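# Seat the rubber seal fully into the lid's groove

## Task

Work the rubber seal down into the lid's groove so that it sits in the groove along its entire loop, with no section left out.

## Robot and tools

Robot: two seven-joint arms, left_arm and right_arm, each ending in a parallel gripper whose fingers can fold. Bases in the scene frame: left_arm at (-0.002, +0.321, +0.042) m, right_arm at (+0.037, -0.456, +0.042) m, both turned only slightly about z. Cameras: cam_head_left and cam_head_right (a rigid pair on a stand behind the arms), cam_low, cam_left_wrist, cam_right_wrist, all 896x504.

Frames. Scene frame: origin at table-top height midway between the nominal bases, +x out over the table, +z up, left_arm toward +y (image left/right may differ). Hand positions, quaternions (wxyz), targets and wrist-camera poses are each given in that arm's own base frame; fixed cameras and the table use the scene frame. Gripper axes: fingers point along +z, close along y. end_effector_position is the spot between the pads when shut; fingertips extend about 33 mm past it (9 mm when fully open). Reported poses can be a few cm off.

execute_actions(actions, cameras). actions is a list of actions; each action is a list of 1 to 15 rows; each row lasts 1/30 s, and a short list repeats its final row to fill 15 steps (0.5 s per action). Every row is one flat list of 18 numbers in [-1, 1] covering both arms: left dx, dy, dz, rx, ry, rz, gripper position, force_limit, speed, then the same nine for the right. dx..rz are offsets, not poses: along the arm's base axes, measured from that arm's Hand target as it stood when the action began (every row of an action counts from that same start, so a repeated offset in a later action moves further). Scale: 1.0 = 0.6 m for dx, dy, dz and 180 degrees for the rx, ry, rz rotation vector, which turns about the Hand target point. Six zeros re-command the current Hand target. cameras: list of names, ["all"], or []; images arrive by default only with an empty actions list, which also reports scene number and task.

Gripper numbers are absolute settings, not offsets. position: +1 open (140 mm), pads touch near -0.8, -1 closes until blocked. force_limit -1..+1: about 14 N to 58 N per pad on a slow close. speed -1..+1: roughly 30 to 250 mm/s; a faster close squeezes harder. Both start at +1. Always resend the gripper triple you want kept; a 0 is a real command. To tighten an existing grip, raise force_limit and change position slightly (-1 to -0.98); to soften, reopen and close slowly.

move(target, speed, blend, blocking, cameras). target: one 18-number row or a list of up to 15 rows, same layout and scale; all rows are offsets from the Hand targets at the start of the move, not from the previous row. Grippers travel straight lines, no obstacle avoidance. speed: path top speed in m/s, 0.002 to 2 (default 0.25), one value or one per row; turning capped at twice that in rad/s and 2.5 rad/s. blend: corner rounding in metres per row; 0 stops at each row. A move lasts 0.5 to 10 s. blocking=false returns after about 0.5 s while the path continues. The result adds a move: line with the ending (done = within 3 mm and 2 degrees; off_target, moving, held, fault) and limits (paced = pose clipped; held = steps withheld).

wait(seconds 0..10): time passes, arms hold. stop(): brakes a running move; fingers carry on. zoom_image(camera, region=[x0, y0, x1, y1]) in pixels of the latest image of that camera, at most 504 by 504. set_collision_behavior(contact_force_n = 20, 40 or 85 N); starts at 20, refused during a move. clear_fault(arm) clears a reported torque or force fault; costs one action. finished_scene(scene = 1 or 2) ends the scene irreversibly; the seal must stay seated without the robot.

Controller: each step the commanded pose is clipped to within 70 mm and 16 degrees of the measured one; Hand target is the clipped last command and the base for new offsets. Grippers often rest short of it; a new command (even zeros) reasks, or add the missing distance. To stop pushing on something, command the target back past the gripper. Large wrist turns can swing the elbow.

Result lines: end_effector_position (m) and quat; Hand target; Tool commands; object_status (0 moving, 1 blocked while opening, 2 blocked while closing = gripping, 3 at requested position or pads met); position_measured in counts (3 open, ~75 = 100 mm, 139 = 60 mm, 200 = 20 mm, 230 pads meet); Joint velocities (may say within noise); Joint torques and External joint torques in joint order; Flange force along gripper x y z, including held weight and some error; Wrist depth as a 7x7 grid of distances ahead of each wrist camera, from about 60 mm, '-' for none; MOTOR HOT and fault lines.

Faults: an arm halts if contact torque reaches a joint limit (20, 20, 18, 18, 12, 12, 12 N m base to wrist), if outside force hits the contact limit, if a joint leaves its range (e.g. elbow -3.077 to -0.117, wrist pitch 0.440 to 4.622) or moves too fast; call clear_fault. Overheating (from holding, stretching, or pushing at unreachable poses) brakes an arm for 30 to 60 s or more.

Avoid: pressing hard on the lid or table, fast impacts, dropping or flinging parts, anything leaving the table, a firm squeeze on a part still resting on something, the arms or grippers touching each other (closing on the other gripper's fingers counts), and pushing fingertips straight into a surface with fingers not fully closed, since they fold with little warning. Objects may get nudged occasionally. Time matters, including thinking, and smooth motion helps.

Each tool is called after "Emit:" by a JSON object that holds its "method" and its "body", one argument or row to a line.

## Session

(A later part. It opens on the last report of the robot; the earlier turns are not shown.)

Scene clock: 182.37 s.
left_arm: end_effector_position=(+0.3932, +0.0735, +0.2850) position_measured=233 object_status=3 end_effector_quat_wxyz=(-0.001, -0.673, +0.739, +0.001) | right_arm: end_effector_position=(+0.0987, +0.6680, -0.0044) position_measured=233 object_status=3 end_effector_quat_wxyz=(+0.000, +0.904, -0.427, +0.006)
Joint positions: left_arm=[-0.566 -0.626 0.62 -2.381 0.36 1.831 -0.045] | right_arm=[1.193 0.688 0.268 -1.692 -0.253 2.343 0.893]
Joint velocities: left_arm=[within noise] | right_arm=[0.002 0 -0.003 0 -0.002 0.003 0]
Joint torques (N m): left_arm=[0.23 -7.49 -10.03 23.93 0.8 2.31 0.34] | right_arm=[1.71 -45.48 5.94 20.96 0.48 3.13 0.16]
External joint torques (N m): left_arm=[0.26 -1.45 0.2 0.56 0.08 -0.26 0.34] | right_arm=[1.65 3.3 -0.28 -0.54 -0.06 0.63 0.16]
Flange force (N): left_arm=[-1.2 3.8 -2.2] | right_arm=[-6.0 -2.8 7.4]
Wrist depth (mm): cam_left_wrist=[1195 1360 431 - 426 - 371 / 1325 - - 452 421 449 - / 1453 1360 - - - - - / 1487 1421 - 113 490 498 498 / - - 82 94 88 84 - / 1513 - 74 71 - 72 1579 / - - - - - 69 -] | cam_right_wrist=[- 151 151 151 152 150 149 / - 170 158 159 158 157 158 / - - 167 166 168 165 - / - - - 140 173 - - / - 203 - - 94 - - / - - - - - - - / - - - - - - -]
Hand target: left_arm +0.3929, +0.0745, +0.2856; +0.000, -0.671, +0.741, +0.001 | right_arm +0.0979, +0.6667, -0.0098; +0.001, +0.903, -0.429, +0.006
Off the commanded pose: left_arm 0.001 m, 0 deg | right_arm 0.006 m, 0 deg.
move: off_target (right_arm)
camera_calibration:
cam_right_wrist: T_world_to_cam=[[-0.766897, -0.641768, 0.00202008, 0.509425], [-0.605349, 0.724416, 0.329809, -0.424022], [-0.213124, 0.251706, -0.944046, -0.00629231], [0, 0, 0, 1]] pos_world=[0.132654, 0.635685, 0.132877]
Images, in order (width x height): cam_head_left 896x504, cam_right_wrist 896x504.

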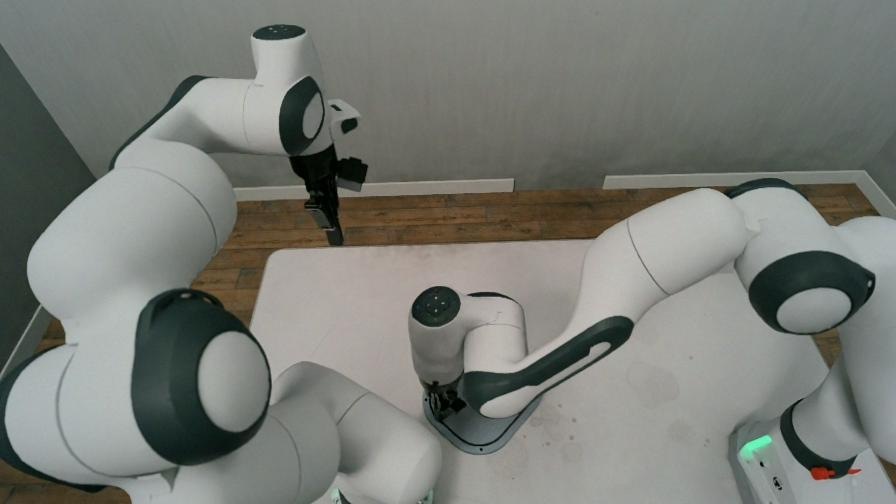

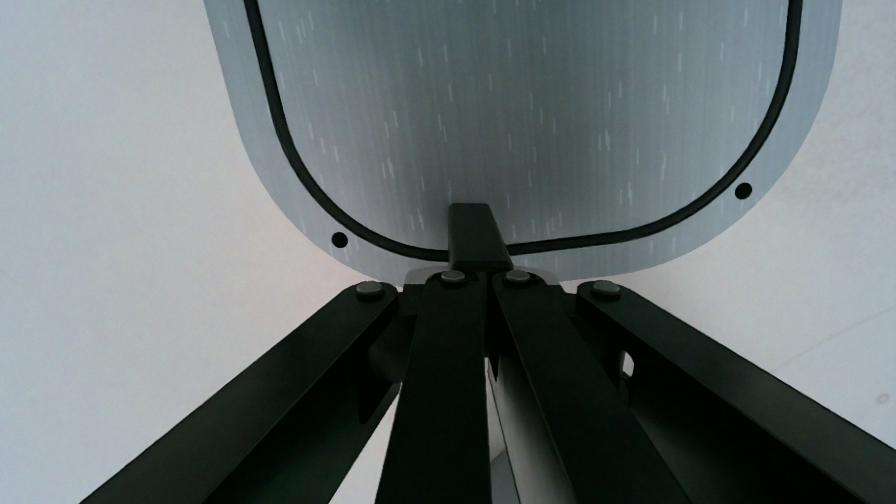

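Emit:
{"method": "move", "body": {
  "target": [
    [0,0,0,0,0,0,-0.95,-1,0,0,0,0.0305,0,0,0,-0.95,-1,0],
    [0,0,0,0,0,0,-0.95,-1,0,-0.0198,-0.0178,0.0305,0,0,0,-0.95,-1,0],
    [0,0,0,0,0,0,-0.95,-1,0,-0.0198,-0.0178,0.0003,0,0,0,-0.95,-1,0],
    [0,0,0,0,0,0,-0.95,-1,0,-0.0198,-0.0178,0.0305,0,0,0,-0.95,-1,0],
    [0,0,0,0,0,0,-0.95,-1,0,-0.0422,-0.0378,0.0305,0,0,0,-0.95,-1,0],
    [0,0,0,0,0,0,-0.95,-1,0,-0.0422,-0.0378,0.0008,0,0,0,-0.95,-1,0],
    [0,0,0,0,0,0,-0.95,-1,0,-0.0422,-0.0378,0.0305,0,0,0,-0.95,-1,0],
    [0,0,0,0,0,0,-0.95,-1,0,-0.0722,-0.0725,0.0305,0,0,0,-0.95,-1,0],
    [0,0,0,0,0,0,-0.95,-1,0,-0.0722,-0.0725,0.0015,0,0,0,-0.95,-1,0]
  ],
  "speed": [0.05,0.05,0.03,0.05,0.05,0.03,0.05,0.05,0.03],
  "blend": [0.003,0.003,0,0.003,0.003,0,0.003,0.003,0],
  "cameras": ["cam_right_wrist"]
}}

Scene clock: 188.20 s.
left_arm: end_effector_position=(+0.3932, +0.0735, +0.2850) position_measured=233 object_status=3 end_effector_quat_wxyz=(-0.001, -0.673, +0.739, +0.001) | right_arm: end_effector_position=(+0.0546, +0.6250, -0.0038) position_measured=233 object_status=3 end_effector_quat_wxyz=(+0.000, +0.904, -0.427, +0.006)
Joint positions: left_arm=[-0.566 -0.626 0.62 -2.381 0.36 1.831 -0.045] | right_arm=[1.229 0.563 0.271 -1.91 -0.24 2.439 0.956]
Joint velocities: left_arm=[within noise] | right_arm=[0.001 0 -0.002 0 -0.002 0.006 0.001]
Joint torques (N m): left_arm=[0.21 -7.44 -10.07 23.92 0.8 2.3 0.34] | right_arm=[0.81 -41.17 4.35 19.89 0.36 2.98 0.29]
External joint torques (N m): left_arm=[0.26 -1.38 0.24 0.45 0.07 -0.29 0.34] | right_arm=[0.69 3.42 -1.04 -0.58 -0.13 0.48 0.29]
Flange force (N): left_arm=[-1.2 3.8 -1.9] | right_arm=[-5.0 -2.9 8.4]
Wrist depth (mm): cam_left_wrist=[- 428 435 - - - 426 / 1279 1260 - - - - - / 1346 1339 - - - - - / 1405 1437 - 123 - 494 - / 1531 1496 82 94 89 84 532 / 1550 - 74 71 - 72 1569 / - - - - - 69 -] | cam_right_wrist=[152 151 151 151 150 - - / 158 159 158 158 158 - - / - 168 167 164 164 - - / - 175 177 141 171 - - / - - - - 94 - - / - - - - - - - / - - - - - - -]
Hand target: left_arm +0.3929, +0.0745, +0.2856; +0.000, -0.671, +0.741, +0.001 | right_arm +0.0546, +0.6232, -0.0089; +0.001, +0.903, -0.429, +0.006
Off the commanded pose: left_arm 0.001 m, 0 deg | right_arm 0.005 m, 0 deg.
move: off_target (right_arm)
camera_calibration:
cam_right_wrist: T_world_to_cam=[[-0.767055, -0.641579, 0.00184568, 0.447882], [-0.60494, 0.724202, 0.331028, -0.419597], [-0.213717, 0.2528, -0.943619, -0.00497044], [0, 0, 0, 1]] pos_world=[0.088657, 0.592482, 0.133382]
Images, in order (width x height): cam_right_wrist 896x504.

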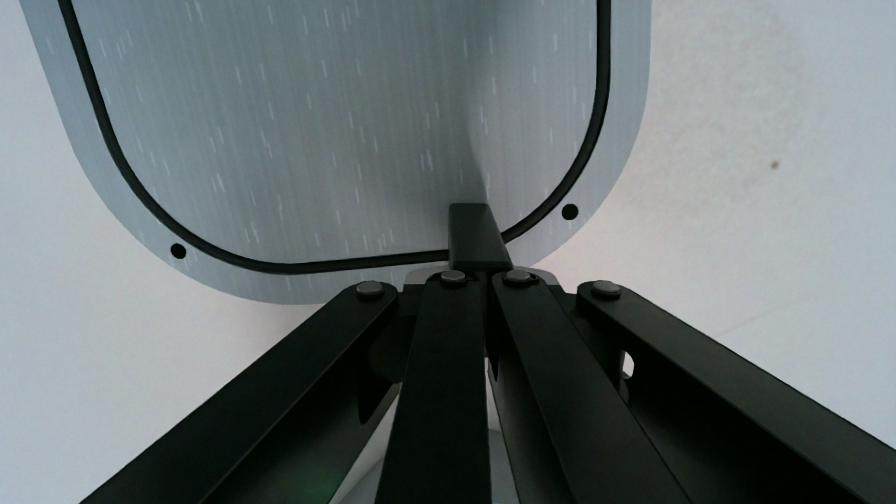

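Emit:
{"method": "move", "body": {
  "target": [
    [0,0,0,0,0,0,-0.95,-1,0,0,0,0.0305,0,0,0,-0.95,-1,0],
    [0,0,0,0,0,0,-0.95,-1,0,-0.015,-0.0433,0.0305,0,0,0,-0.95,-1,0],
    [0,0,0,0,0,0,-0.95,-1,0,-0.015,-0.0433,0.0009,0,0,0,-0.95,-1,0],
    [0,0,0,0,0,0,-0.95,-1,0,-0.015,-0.0433,0.0305,0,0,0,-0.95,-1,0],
    [0,0,0,0,0,0,-0.95,-1,0,-0.011,-0.0953,0.0305,0,0,0,-0.95,-1,0],
    [0,0,0,0,0,0,-0.95,-1,0,-0.011,-0.0953,0.0018,0,0,0,-0.95,-1,0],
    [0,0,0,0,0,0,-0.95,-1,0,-0.011,-0.0953,0.0405,0,0,0,-0.95,-1,0],
    [0,0,0,0,0,0,-0.95,-1,0,0.059,-0.2053,0.348,0,0,0,-0.95,-1,0]
  ],
  "speed": [0.05,0.05,0.03,0.05,0.05,0.03,0.06,0.25],
  "blend": [0.003,0.003,0,0.003,0.003,0,0.003,0],
  "cameras": ["cam_right_wrist","cam_head_left"]
}}

Emit:
{"method": "zoom_image", "body": {
  "camera": "cam_head_left",
  "region": [420, 335, 500, 460]
}}

Emit:
{"method": "zoom_image", "body": {
  "camera": "cam_right_wrist",
  "region": [200, 130, 350, 320]
}}

Emit:
{"method": "zoom_image", "body": {
  "camera": "cam_right_wrist",
  "region": [200, 0, 480, 210]
}}

Emit:
{"method": "zoom_image", "body": {
  "camera": "cam_head_left",
  "region": [480, 335, 560, 460]
}}

Scene clock: 194.87 s.
left_arm: end_effector_position=(+0.3932, +0.0735, +0.2850) position_measured=233 object_status=3 end_effector_quat_wxyz=(-0.001, -0.673, +0.739, +0.001) | right_arm: end_effector_position=(+0.0915, +0.5010, +0.2005) position_measured=233 object_status=3 end_effector_quat_wxyz=(-0.001, +0.902, -0.431, +0.008)
Joint positions: left_arm=[-0.566 -0.626 0.62 -2.381 0.36 1.831 -0.045] | right_arm=[1.083 -0.095 0.308 -2.226 0.016 2.133 0.702]
Joint velocities: left_arm=[within noise] | right_arm=[0.002 0 0.002 0.001 -0.001 -0.001 -0.006]
Joint torques (N m): left_arm=[0.23 -7.45 -10.05 23.94 0.82 2.31 0.33] | right_arm=[1.15 -27.14 -1.44 24.48 0.93 2.24 -0.26]
External joint torques (N m): left_arm=[0.22 -1.29 0.22 0.39 0.09 -0.29 0.33] | right_arm=[1.22 -0.22 -0.4 0.44 0.3 -0.29 -0.26]
Flange force (N): left_arm=[-1.1 3.6 -1.8] | right_arm=[-0.3 0.0 -1.9]
Wrist depth (mm): cam_left_wrist=[1224 1318 - - - - 388 / 1235 1254 - - 450 - - / 1311 1332 454 - 475 - - / 1421 1397 - 123 - - - / 1487 1445 82 94 89 89 - / 1559 - 74 71 - 72 1598 / - - - - - 69 -] | cam_right_wrist=[346 - - - - 341 - / - - - 345 - - - / - - - - - - - / - 415 - 115 397 - - / - - - - 94 - - / - - - - - - 1392 / - - - - - - -]
Hand target: left_arm +0.3929, +0.0745, +0.2856; +0.000, -0.671, +0.741, +0.001 | right_arm +0.0900, +0.5000, +0.1999; +0.001, +0.903, -0.429, +0.006
Off the commanded pose: left_arm 0.001 m, 0 deg | right_arm 0.002 m, 0 deg.
move: done
camera_calibration:
cam_right_wrist: T_world_to_cam=[[-0.772084, -0.635521, -0.00020422, 0.394081], [-0.600453, 0.729375, 0.327824, -0.377543], [-0.20819, 0.25323, -0.944739, 0.226638], [0, 0, 0, 1]] pos_world=[0.12475, 0.468426, 0.337962]
Images, in order (width x height): cam_head_left 896x504, cam_right_wrist 896x504.

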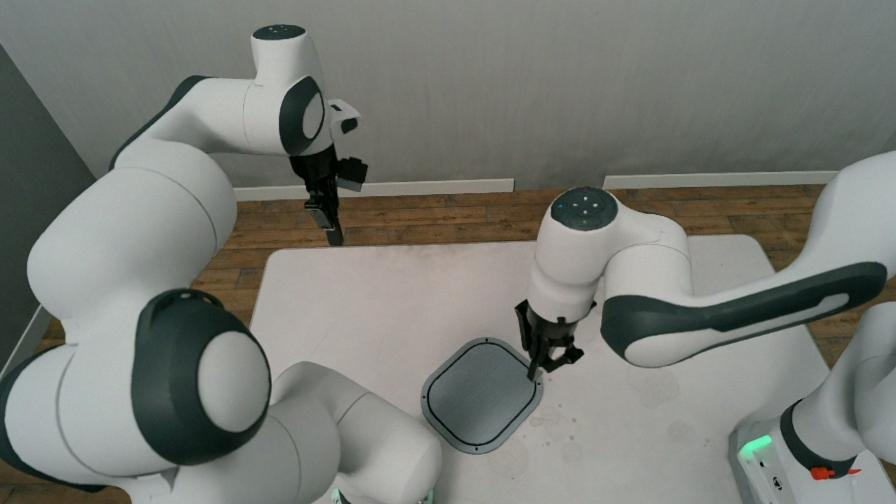

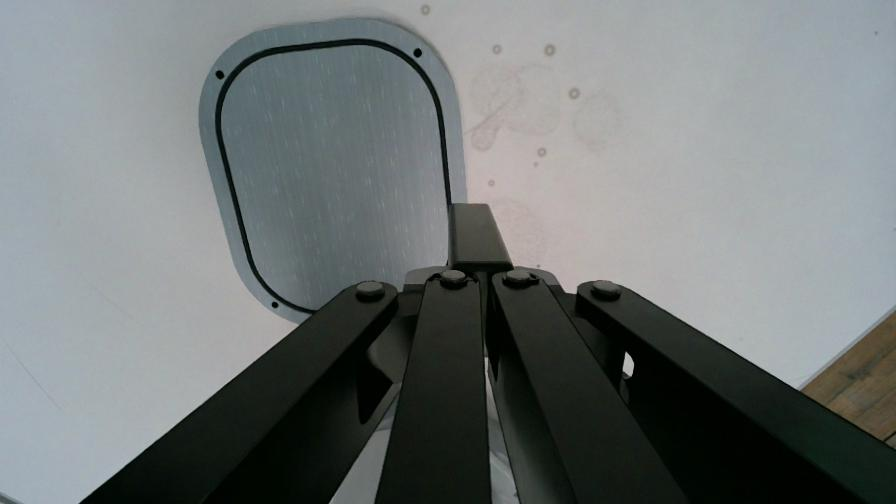

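Scaled by 4.032 from the camera's 896x504 image, which has a finer 1280x720 frame.

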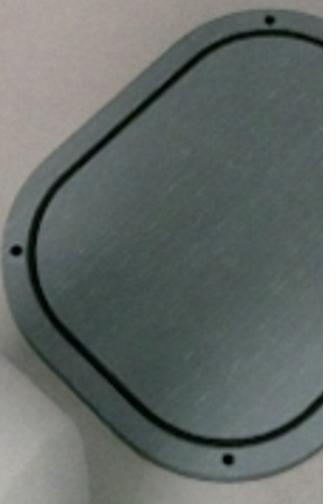

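Scaled by 2.653 from the camera's 896x504 image, which has a finer 1280x720 frame.

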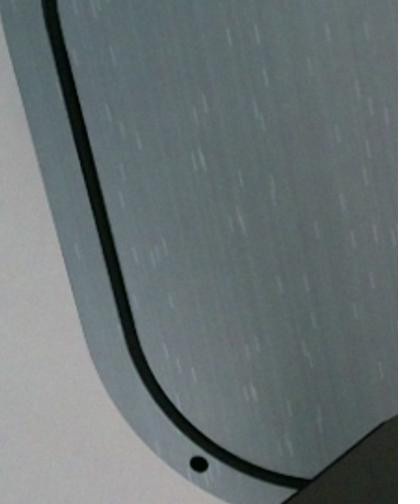

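Scaled by 1.800 from the camera's 896x504 image, which has a finer 1280x720 frame.

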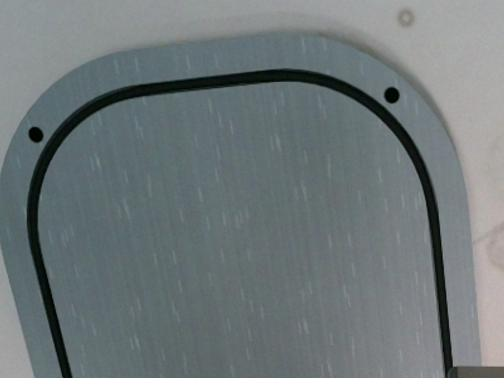

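Scaled by 4.032 from the camera's 896x504 image, which has a finer 1280x720 frame.

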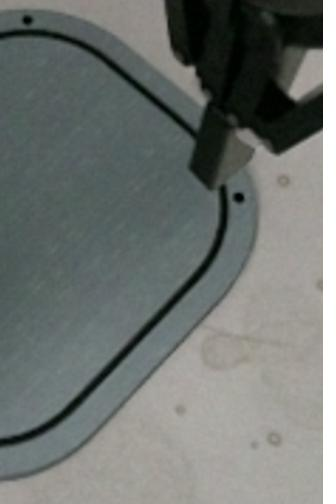

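Emit:
{"method": "zoom_image", "body": {
  "camera": "cam_right_wrist",
  "region": [205, 40, 305, 130]
}}

Emit:
{"method": "zoom_image", "body": {
  "camera": "cam_right_wrist",
  "region": [290, 20, 390, 110]
}}

Emit:
{"method": "zoom_image", "body": {
  "camera": "cam_right_wrist",
  "region": [380, 20, 480, 210]
}}

Emit:
{"method": "zoom_image", "body": {
  "camera": "cam_right_wrist",
  "region": [205, 110, 305, 240]
}}

Scaled by 5.040 from the camera's 896x504 image, which has a finer 1280x720 frame.

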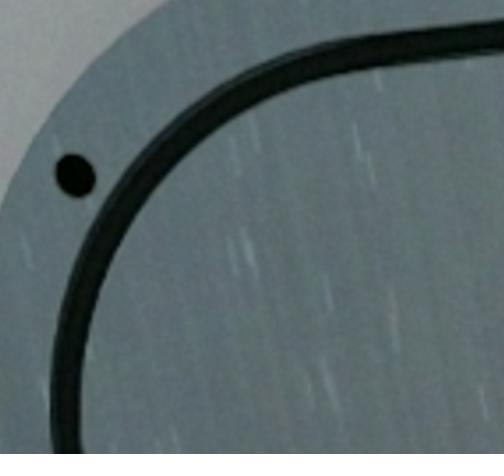

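Scaled by 5.040 from the camera's 896x504 image, which has a finer 1280x720 frame.

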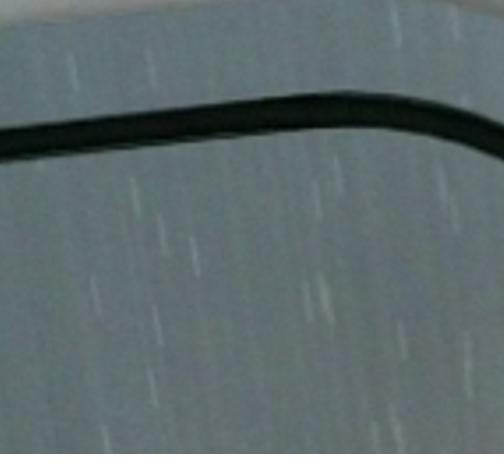

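Scaled by 2.653 from the camera's 896x504 image, which has a finer 1280x720 frame.

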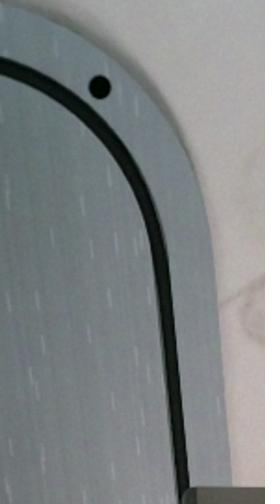

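Scaled by 3.877 from the camera's 896x504 image, which has a finer 1280x720 frame.

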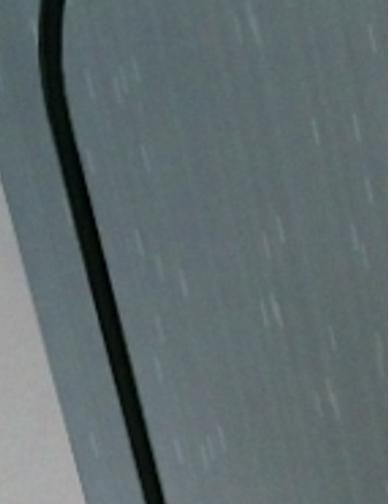

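Emit:
{"method": "finished_scene", "body": {
  "scene": 2
}}

The scene is finished: the task was done.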